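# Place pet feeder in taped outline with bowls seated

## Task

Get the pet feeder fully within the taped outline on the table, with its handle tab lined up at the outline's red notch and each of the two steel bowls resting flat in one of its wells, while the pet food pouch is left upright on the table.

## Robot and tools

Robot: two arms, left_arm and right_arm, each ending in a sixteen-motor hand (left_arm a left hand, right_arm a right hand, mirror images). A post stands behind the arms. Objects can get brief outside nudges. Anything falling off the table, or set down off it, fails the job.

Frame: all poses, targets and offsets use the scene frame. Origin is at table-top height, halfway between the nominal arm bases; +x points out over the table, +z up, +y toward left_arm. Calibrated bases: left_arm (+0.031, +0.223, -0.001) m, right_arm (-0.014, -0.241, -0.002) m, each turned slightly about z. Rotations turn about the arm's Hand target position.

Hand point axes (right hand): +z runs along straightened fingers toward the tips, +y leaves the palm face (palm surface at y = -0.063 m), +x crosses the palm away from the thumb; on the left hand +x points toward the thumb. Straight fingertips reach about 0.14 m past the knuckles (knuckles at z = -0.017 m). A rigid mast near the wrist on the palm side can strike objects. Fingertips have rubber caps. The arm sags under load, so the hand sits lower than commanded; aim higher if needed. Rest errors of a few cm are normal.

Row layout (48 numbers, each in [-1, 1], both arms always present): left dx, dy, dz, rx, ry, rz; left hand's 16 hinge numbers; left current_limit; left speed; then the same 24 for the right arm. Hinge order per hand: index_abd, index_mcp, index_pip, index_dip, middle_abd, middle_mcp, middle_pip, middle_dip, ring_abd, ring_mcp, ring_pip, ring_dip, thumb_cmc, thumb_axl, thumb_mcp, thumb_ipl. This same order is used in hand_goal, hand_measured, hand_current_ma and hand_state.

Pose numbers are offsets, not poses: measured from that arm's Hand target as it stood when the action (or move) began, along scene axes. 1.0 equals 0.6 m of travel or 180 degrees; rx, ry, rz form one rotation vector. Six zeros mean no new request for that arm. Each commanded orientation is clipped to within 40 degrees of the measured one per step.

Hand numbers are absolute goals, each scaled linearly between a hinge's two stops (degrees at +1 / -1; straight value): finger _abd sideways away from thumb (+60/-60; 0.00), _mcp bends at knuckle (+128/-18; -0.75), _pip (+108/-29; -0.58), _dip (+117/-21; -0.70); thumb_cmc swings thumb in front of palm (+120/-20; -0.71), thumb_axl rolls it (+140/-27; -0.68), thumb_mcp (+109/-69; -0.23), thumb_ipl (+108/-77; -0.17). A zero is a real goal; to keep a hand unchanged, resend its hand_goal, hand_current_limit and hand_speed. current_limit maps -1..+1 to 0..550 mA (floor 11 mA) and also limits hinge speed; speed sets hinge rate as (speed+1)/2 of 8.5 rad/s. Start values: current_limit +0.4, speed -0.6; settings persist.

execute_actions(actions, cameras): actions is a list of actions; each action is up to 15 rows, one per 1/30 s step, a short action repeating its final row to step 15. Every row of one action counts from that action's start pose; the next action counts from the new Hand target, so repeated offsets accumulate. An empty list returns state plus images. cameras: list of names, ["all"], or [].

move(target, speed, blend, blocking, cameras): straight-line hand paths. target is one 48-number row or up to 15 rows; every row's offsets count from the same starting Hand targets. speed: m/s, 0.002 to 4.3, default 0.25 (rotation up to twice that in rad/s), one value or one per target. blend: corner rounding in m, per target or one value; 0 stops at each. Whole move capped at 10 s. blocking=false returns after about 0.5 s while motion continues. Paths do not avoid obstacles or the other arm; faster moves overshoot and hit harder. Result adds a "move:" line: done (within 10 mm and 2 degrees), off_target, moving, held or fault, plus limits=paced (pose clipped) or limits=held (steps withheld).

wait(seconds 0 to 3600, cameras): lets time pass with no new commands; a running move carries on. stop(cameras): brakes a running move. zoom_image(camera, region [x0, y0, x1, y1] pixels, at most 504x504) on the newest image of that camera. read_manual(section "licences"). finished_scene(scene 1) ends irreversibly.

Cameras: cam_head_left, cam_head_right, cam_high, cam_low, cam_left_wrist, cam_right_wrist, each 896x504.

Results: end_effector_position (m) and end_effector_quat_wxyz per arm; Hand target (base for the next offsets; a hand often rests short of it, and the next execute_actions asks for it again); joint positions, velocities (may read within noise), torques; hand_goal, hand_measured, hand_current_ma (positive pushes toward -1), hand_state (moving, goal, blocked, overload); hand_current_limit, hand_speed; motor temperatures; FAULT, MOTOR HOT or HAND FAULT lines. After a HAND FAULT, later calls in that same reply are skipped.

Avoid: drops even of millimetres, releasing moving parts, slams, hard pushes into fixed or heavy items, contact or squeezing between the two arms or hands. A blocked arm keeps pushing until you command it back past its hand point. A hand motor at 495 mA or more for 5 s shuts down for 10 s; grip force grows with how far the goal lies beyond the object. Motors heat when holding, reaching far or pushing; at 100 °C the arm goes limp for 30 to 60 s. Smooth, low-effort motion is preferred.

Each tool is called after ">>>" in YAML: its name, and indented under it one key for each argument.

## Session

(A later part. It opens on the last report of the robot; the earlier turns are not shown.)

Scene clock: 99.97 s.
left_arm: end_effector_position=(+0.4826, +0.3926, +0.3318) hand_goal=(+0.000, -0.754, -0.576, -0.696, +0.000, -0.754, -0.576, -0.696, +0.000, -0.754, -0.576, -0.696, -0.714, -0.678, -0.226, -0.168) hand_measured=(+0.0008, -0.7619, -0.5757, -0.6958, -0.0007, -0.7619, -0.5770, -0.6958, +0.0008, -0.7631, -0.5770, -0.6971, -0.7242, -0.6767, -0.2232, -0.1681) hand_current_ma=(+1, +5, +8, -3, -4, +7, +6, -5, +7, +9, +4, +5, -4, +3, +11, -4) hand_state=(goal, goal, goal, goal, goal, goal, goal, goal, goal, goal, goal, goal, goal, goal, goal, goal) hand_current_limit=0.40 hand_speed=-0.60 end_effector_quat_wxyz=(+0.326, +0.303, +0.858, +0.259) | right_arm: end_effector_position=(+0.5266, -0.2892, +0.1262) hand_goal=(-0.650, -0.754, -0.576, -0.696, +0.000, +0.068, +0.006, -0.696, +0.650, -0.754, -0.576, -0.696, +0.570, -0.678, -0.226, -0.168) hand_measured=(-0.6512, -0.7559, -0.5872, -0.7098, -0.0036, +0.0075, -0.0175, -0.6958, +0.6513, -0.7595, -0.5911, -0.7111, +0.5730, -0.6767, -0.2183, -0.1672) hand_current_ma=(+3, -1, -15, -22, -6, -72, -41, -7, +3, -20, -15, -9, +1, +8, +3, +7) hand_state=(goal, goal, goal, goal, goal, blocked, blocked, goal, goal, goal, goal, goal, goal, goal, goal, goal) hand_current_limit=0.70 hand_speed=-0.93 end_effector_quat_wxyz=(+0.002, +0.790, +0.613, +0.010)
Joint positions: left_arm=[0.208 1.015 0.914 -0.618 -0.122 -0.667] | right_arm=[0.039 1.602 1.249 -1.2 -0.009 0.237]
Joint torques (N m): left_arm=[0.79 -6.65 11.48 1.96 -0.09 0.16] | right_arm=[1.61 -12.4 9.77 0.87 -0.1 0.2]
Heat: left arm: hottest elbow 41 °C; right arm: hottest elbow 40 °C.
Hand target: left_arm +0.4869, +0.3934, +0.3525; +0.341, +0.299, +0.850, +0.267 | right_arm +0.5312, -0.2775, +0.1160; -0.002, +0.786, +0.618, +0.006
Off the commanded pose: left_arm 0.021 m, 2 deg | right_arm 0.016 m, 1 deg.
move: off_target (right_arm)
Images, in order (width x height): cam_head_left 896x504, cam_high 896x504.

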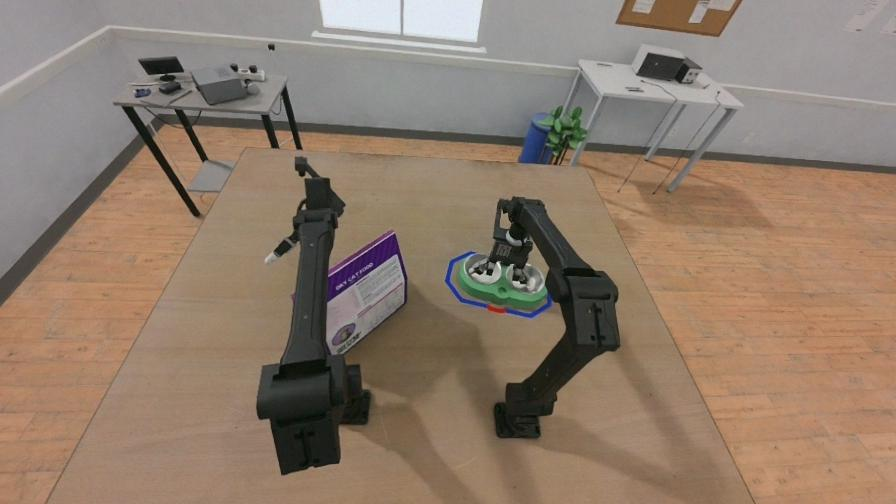

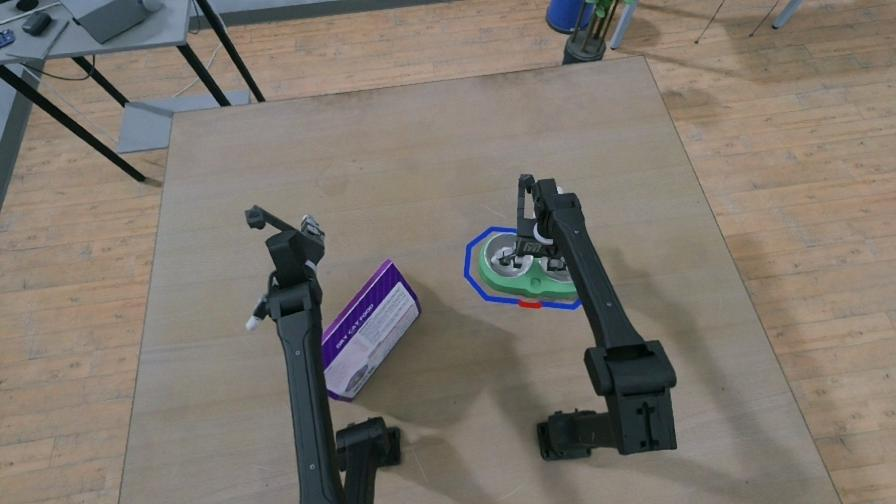

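>>> move:
  target: [0,0,0,0,0,0,0,-0.754,-0.576,-0.696,0,-0.754,-0.576,-0.696,0,-0.754,-0.576,-0.696,-0.714,-0.678,-0.226,-0.168,0.4,-0.6,0.0049,0.0194,0,0,0,0,-0.65,-0.754,-0.576,-0.696,0,0.068,0.007,-0.696,0.65,-0.754,-0.576,-0.696,0.571,-0.678,-0.226,-0.168,0.7,-0.93]
  speed: 0.03
  cameras: ["cam_high","cam_head_left"]

>>> zoom_image:
  camera: "cam_high"
  region: [455, 215, 605, 315]

>>> zoom_image:
  camera: "cam_head_left"
  region: [440, 245, 560, 325]

Scene clock: 100.93 s.
left_arm: end_effector_position=(+0.4826, +0.3926, +0.3318) hand_goal=(+0.000, -0.754, -0.576, -0.696, +0.000, -0.754, -0.576, -0.696, +0.000, -0.754, -0.576, -0.696, -0.714, -0.678, -0.226, -0.168) hand_measured=(+0.0008, -0.7619, -0.5770, -0.6958, -0.0007, -0.7619, -0.5770, -0.6958, -0.0007, -0.7631, -0.5770, -0.6958, -0.7242, -0.6777, -0.2242, -0.1672) hand_current_ma=(-2, +3, +3, +3, -9, +3, +9, -6, +7, +12, +12, +0, -8, +3, +7, -1) hand_state=(goal, goal, goal, goal, goal, goal, goal, goal, goal, goal, goal, goal, goal, goal, goal, goal) hand_current_limit=0.40 hand_speed=-0.60 end_effector_quat_wxyz=(+0.326, +0.303, +0.858, +0.259) | right_arm: end_effector_position=(+0.5267, -0.2759, +0.1262) hand_goal=(-0.650, -0.754, -0.576, -0.696, +0.000, +0.068, +0.006, -0.696, +0.650, -0.754, -0.576, -0.696, +0.570, -0.678, -0.226, -0.168) hand_measured=(-0.6527, -0.7559, -0.5872, -0.7098, -0.0051, +0.0075, -0.0175, -0.6958, +0.6557, -0.7535, -0.5872, -0.7098, +0.5667, -0.6777, -0.2183, -0.1672) hand_current_ma=(-2, -1, -22, -21, -1, -82, -35, -16, +11, -4, -30, -16, +0, -11, +7, +6) hand_state=(goal, goal, goal, goal, goal, blocked, blocked, goal, goal, goal, goal, goal, goal, goal, goal, goal) hand_current_limit=0.70 hand_speed=-0.93 end_effector_quat_wxyz=(+0.003, +0.789, +0.615, +0.009)
Joint positions: left_arm=[0.208 1.015 0.914 -0.618 -0.122 -0.667] | right_arm=[0.067 1.602 1.249 -1.2 -0.007 0.262]
Joint torques (N m): left_arm=[0.79 -6.71 11.47 1.98 -0.09 0.17] | right_arm=[1.26 -11.87 10.55 0.8 -0.15 0.18]
Heat: left arm: hottest elbow 41 °C; right arm: hottest elbow 40 °C.
Hand target: left_arm +0.4869, +0.3934, +0.3525; +0.341, +0.299, +0.850, +0.267 | right_arm +0.5341, -0.2658, +0.1160; -0.002, +0.786, +0.618, +0.006
Off the commanded pose: left_arm 0.021 m, 2 deg | right_arm 0.016 m, 1 deg.
move: off_target (right_arm)
Images, in order (width x height): cam_head_left 896x504, cam_high 896x504.

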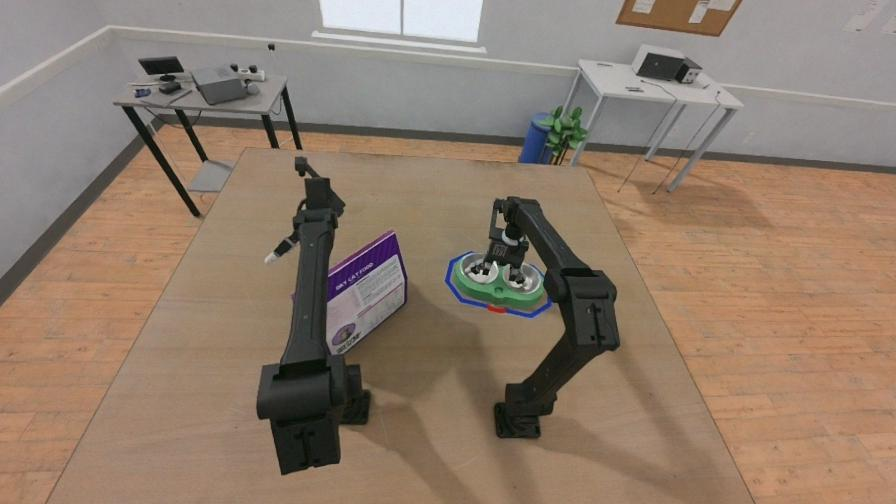

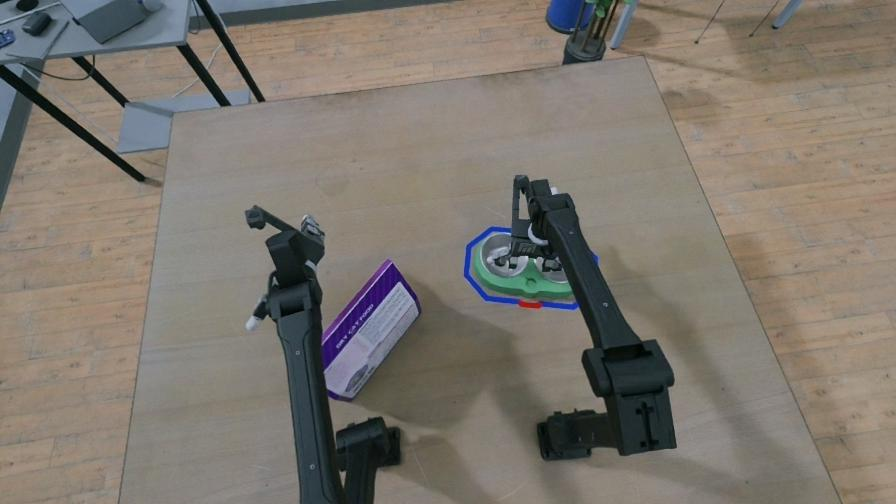

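Scaled by 3.360 from the camera's image (finer frame: 1280x720).

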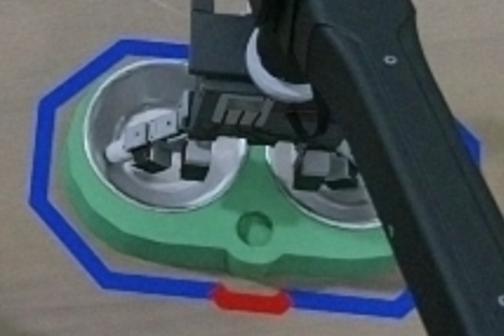

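Scaled by 4.200 from the camera's image (finer frame: 1280x720).

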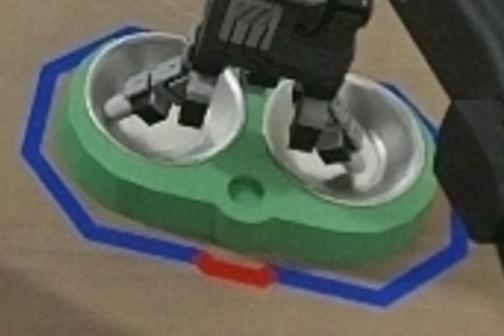

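>>> move:
  target:
    - [0,0,0,0,0,0,0,-0.754,-0.576,-0.696,0,-0.754,-0.576,-0.696,0,-0.754,-0.576,-0.696,-0.714,-0.678,-0.226,-0.168,0.4,-0.6,-0.01,-0.028,0.0,0,0,0,-0.6,-0.754,-0.576,-0.696,0,0.068,0.007,-0.696,0.6,-0.754,-0.576,-0.696,0.571,-0.678,-0.226,-0.168,0.7,-0.93]
    - [0,0,0,0,0,0,0,-0.754,-0.576,-0.696,0,-0.754,-0.576,-0.696,0,-0.754,-0.576,-0.696,-0.714,-0.678,-0.226,-0.168,0.4,-0.6,-0.01,-0.028,0.2,0,0,0,-0.6,-0.754,-0.576,-0.696,0,0.068,0.007,-0.696,0.6,-0.754,-0.576,-0.696,0.571,-0.678,-0.226,-0.168,0.7,-0.93]
    - [0,0,0,0,0,0,0,-0.754,-0.576,-0.696,0,-0.754,-0.576,-0.696,0,-0.754,-0.576,-0.696,-0.714,-0.678,-0.226,-0.168,0.4,-0.6,-0.15,-0.35,0.3,0,0,0,-0.6,-0.754,-0.576,-0.696,0,0.068,0.007,-0.696,0.6,-0.754,-0.576,-0.696,0.571,-0.678,-0.226,-0.168,0.7,-0.93]
  speed: [0.04,0.08,0.2]
  cameras: ["all"]

>>> zoom_image:
  camera: "cam_high"
  region: [455, 215, 605, 315]

>>> zoom_image:
  camera: "cam_head_left"
  region: [440, 245, 560, 325]

>>> zoom_image:
  camera: "cam_low"
  region: [290, 260, 400, 320]

>>> zoom_image:
  camera: "cam_low"
  region: [390, 260, 500, 320]

Scene clock: 106.03 s.
left_arm: end_effector_position=(+0.4826, +0.3926, +0.3318) hand_goal=(+0.000, -0.754, -0.576, -0.696, +0.000, -0.754, -0.576, -0.696, +0.000, -0.754, -0.576, -0.696, -0.714, -0.678, -0.226, -0.168) hand_measured=(+0.0008, -0.7619, -0.5757, -0.6958, +0.0008, -0.7631, -0.5770, -0.6958, -0.0007, -0.7631, -0.5757, -0.6958, -0.7242, -0.6767, -0.2242, -0.1681) hand_current_ma=(-1, +6, +7, +5, -10, +1, +10, -4, +9, +11, +5, +7, -5, +8, +6, +0) hand_state=(goal, goal, goal, goal, goal, goal, goal, goal, goal, goal, goal, goal, goal, goal, goal, goal) hand_current_limit=0.40 hand_speed=-0.60 end_effector_quat_wxyz=(+0.326, +0.303, +0.858, +0.259) | right_arm: end_effector_position=(+0.4345, -0.4720, +0.2683) hand_goal=(-0.600, -0.754, -0.576, -0.696, +0.000, +0.068, +0.006, -0.696, +0.600, -0.754, -0.576, -0.696, +0.570, -0.678, -0.226, -0.168) hand_measured=(-0.6028, -0.7559, -0.5872, -0.7098, -0.0065, +0.0075, -0.0175, -0.6958, +0.6000, -0.7245, -0.5641, -0.6920, +0.5667, -0.6777, -0.2183, -0.1681) hand_current_ma=(+1, +14, -23, -28, -10, -79, -33, -14, +11, +48, +15, +6, +7, -9, +10, +2) hand_state=(goal, goal, goal, goal, goal, blocked, blocked, goal, goal, blocked, goal, goal, goal, goal, goal, goal) hand_current_limit=0.70 hand_speed=-0.93 end_effector_quat_wxyz=(-0.025, +0.789, +0.613, -0.007)
Joint positions: left_arm=[0.208 1.015 0.914 -0.618 -0.122 -0.667] | right_arm=[-0.419 1.461 1.481 -1.643 -0.009 -0.221]
Joint torques (N m): left_arm=[0.73 -6.71 11.47 1.98 -0.09 0.17] | right_arm=[-0.56 -13.22 14.13 0.05 -0.22 -0.06]
Heat: left arm: hottest elbow 42 °C; right arm: hottest elbow 40 °C.
Hand target: left_arm +0.4869, +0.3934, +0.3525; +0.341, +0.299, +0.850, +0.267 | right_arm +0.4441, -0.4758, +0.2962; -0.002, +0.786, +0.618, +0.006
Off the commanded pose: left_arm 0.021 m, 2 deg | right_arm 0.030 m, 3 deg.
move: off_target (right_arm)
cam_right_wrist: T_world_to_cam=[[0.43595, -0.8978, -0.06249, -0.5649], [-0.60448, -0.34355, 0.71873, -0.13331], [-0.66675, -0.27556, -0.69247, 0.47134]] pos_world=[0.47995, -0.42308, 0.3869]

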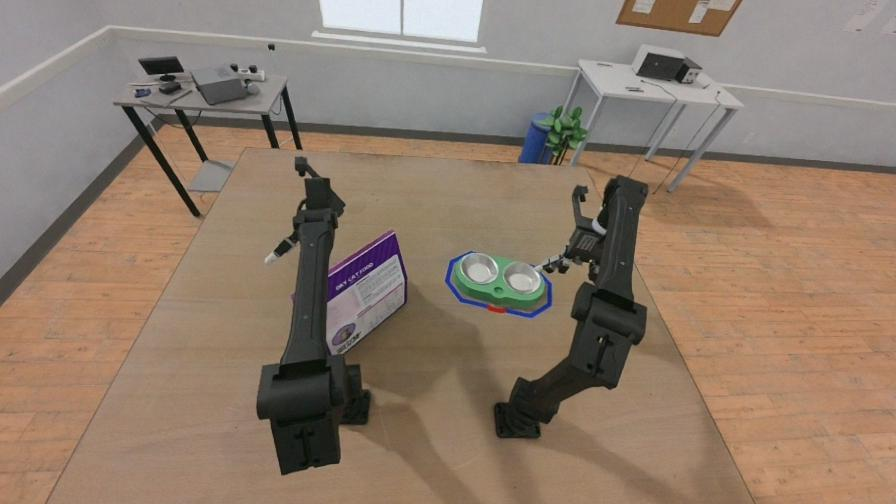

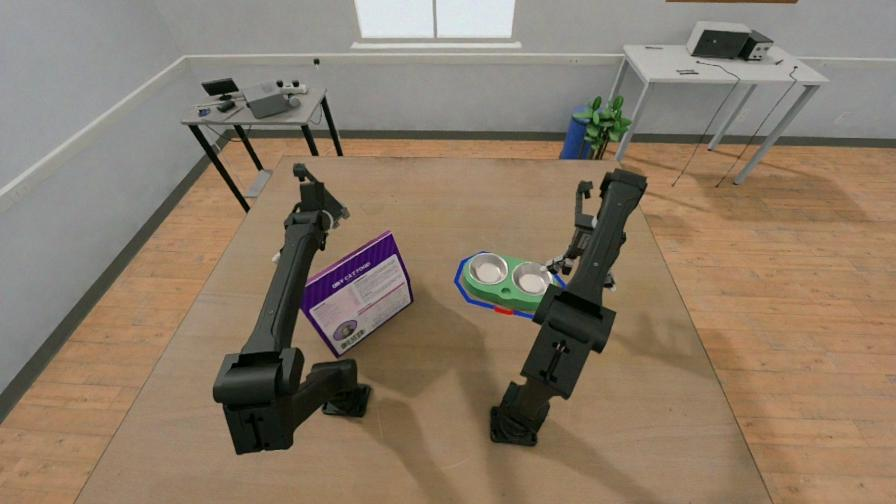

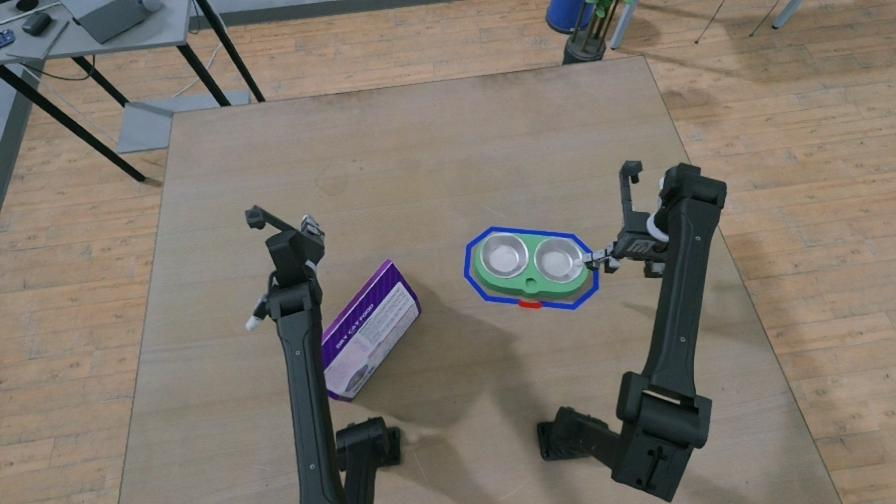

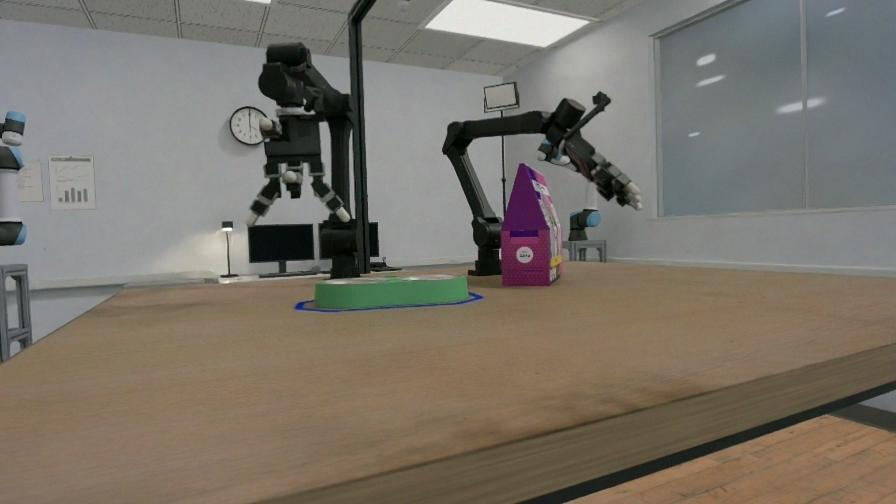

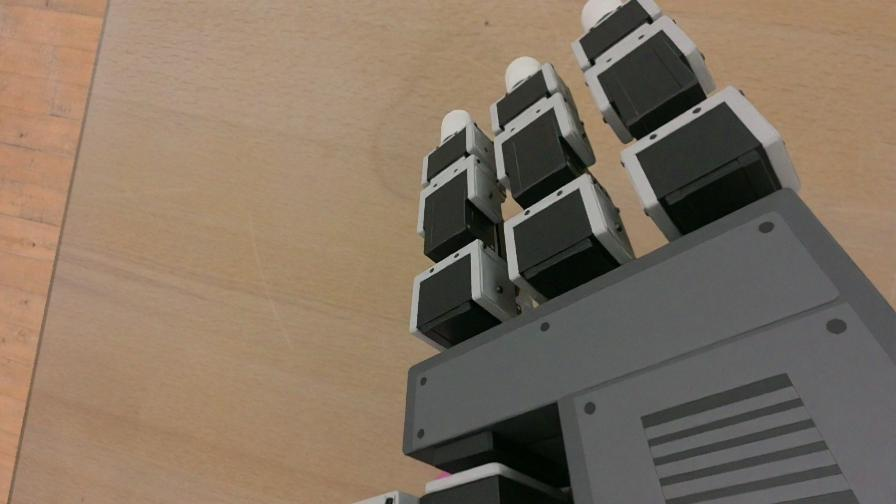

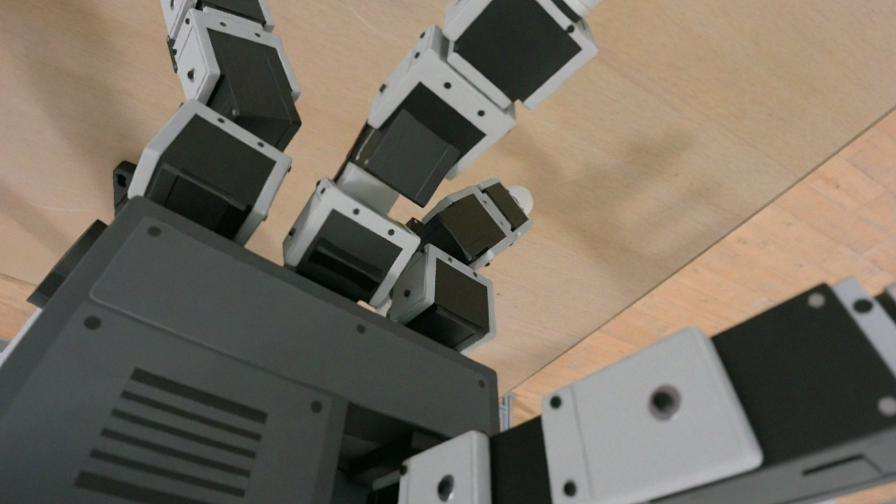

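Scaled by 3.360 from the camera's image (finer frame: 1280x720).

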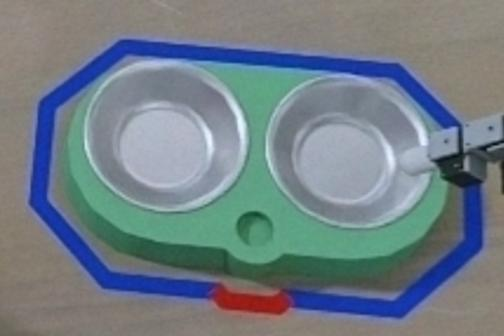

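Scaled by 4.200 from the camera's image (finer frame: 1280x720).

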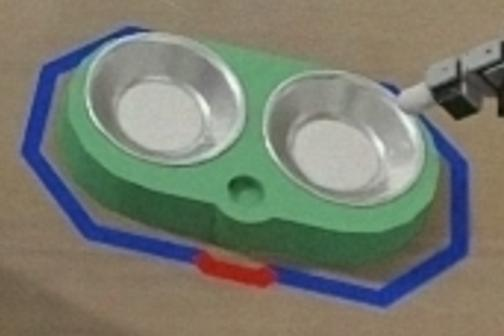

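Scaled by 4.582 from the camera's image (finer frame: 1280x720).

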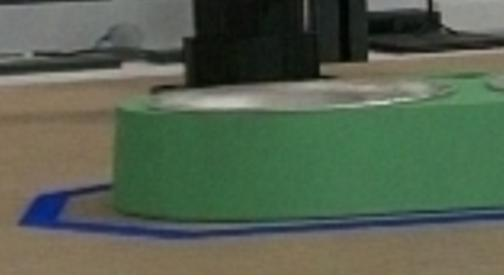

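Scaled by 4.582 from the camera's image (finer frame: 1280x720).

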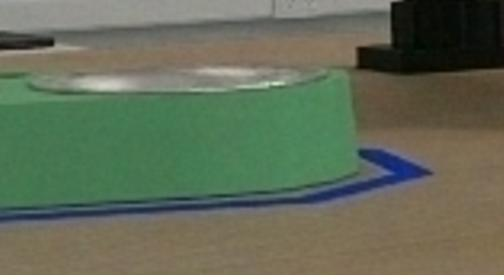

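>>> zoom_image:
  camera: "cam_low"
  region: [340, 290, 400, 320]

>>> zoom_image:
  camera: "cam_low"
  region: [400, 285, 460, 315]

>>> zoom_image:
  camera: "cam_low"
  region: [440, 280, 500, 310]

>>> zoom_image:
  camera: "cam_high"
  region: [465, 270, 525, 310]

>>> zoom_image:
  camera: "cam_high"
  region: [510, 280, 570, 310]

>>> zoom_image:
  camera: "cam_high"
  region: [560, 260, 610, 310]

Scaled by 8.400 from the camera's image (finer frame: 1280x720).

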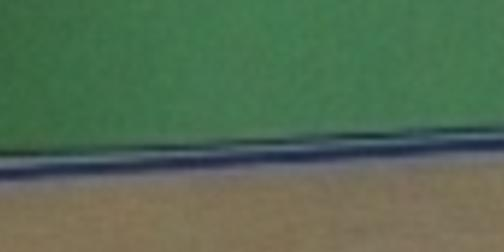

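Scaled by 8.400 from the camera's image (finer frame: 1280x720).

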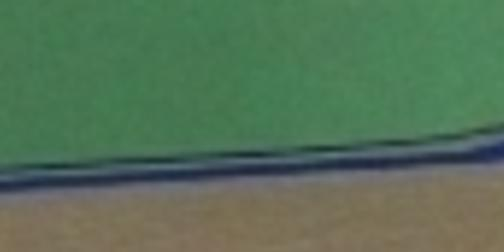

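Scaled by 8.400 from the camera's image (finer frame: 1280x720).

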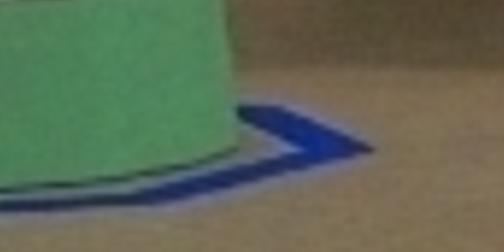

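Scaled by 8.400 from the camera's image (finer frame: 1280x720).

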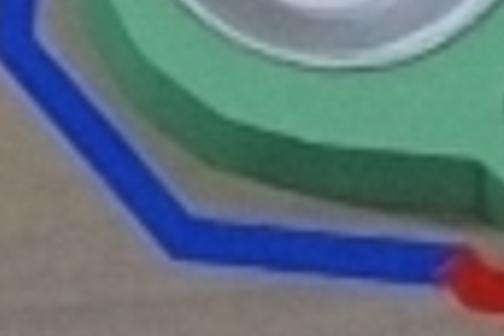

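Scaled by 8.400 from the camera's image (finer frame: 1280x720).

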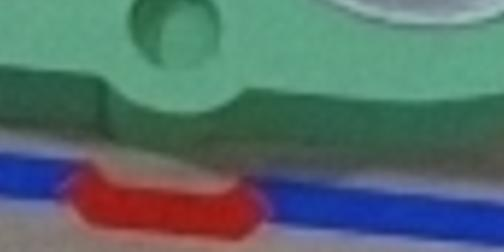

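Scaled by 10.080 from the camera's image (finer frame: 1280x720).

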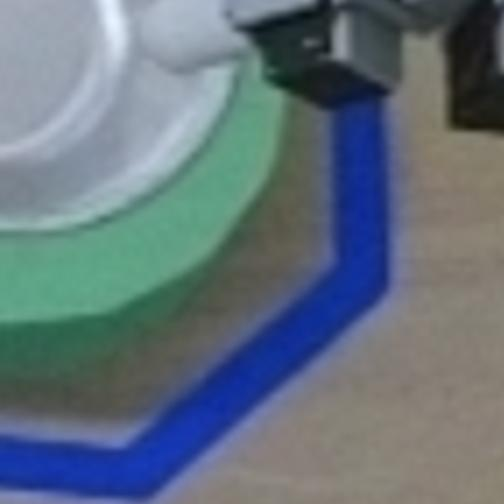

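>>> zoom_image:
  camera: "cam_low"
  region: [300, 260, 480, 320]

>>> finished_scene:

Scaled by 2.800 from the camera's image (finer frame: 1280x720).

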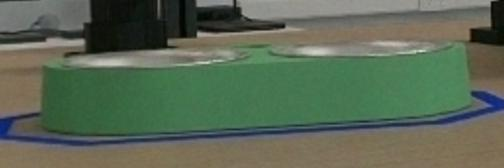

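The scene is finished: the task was done.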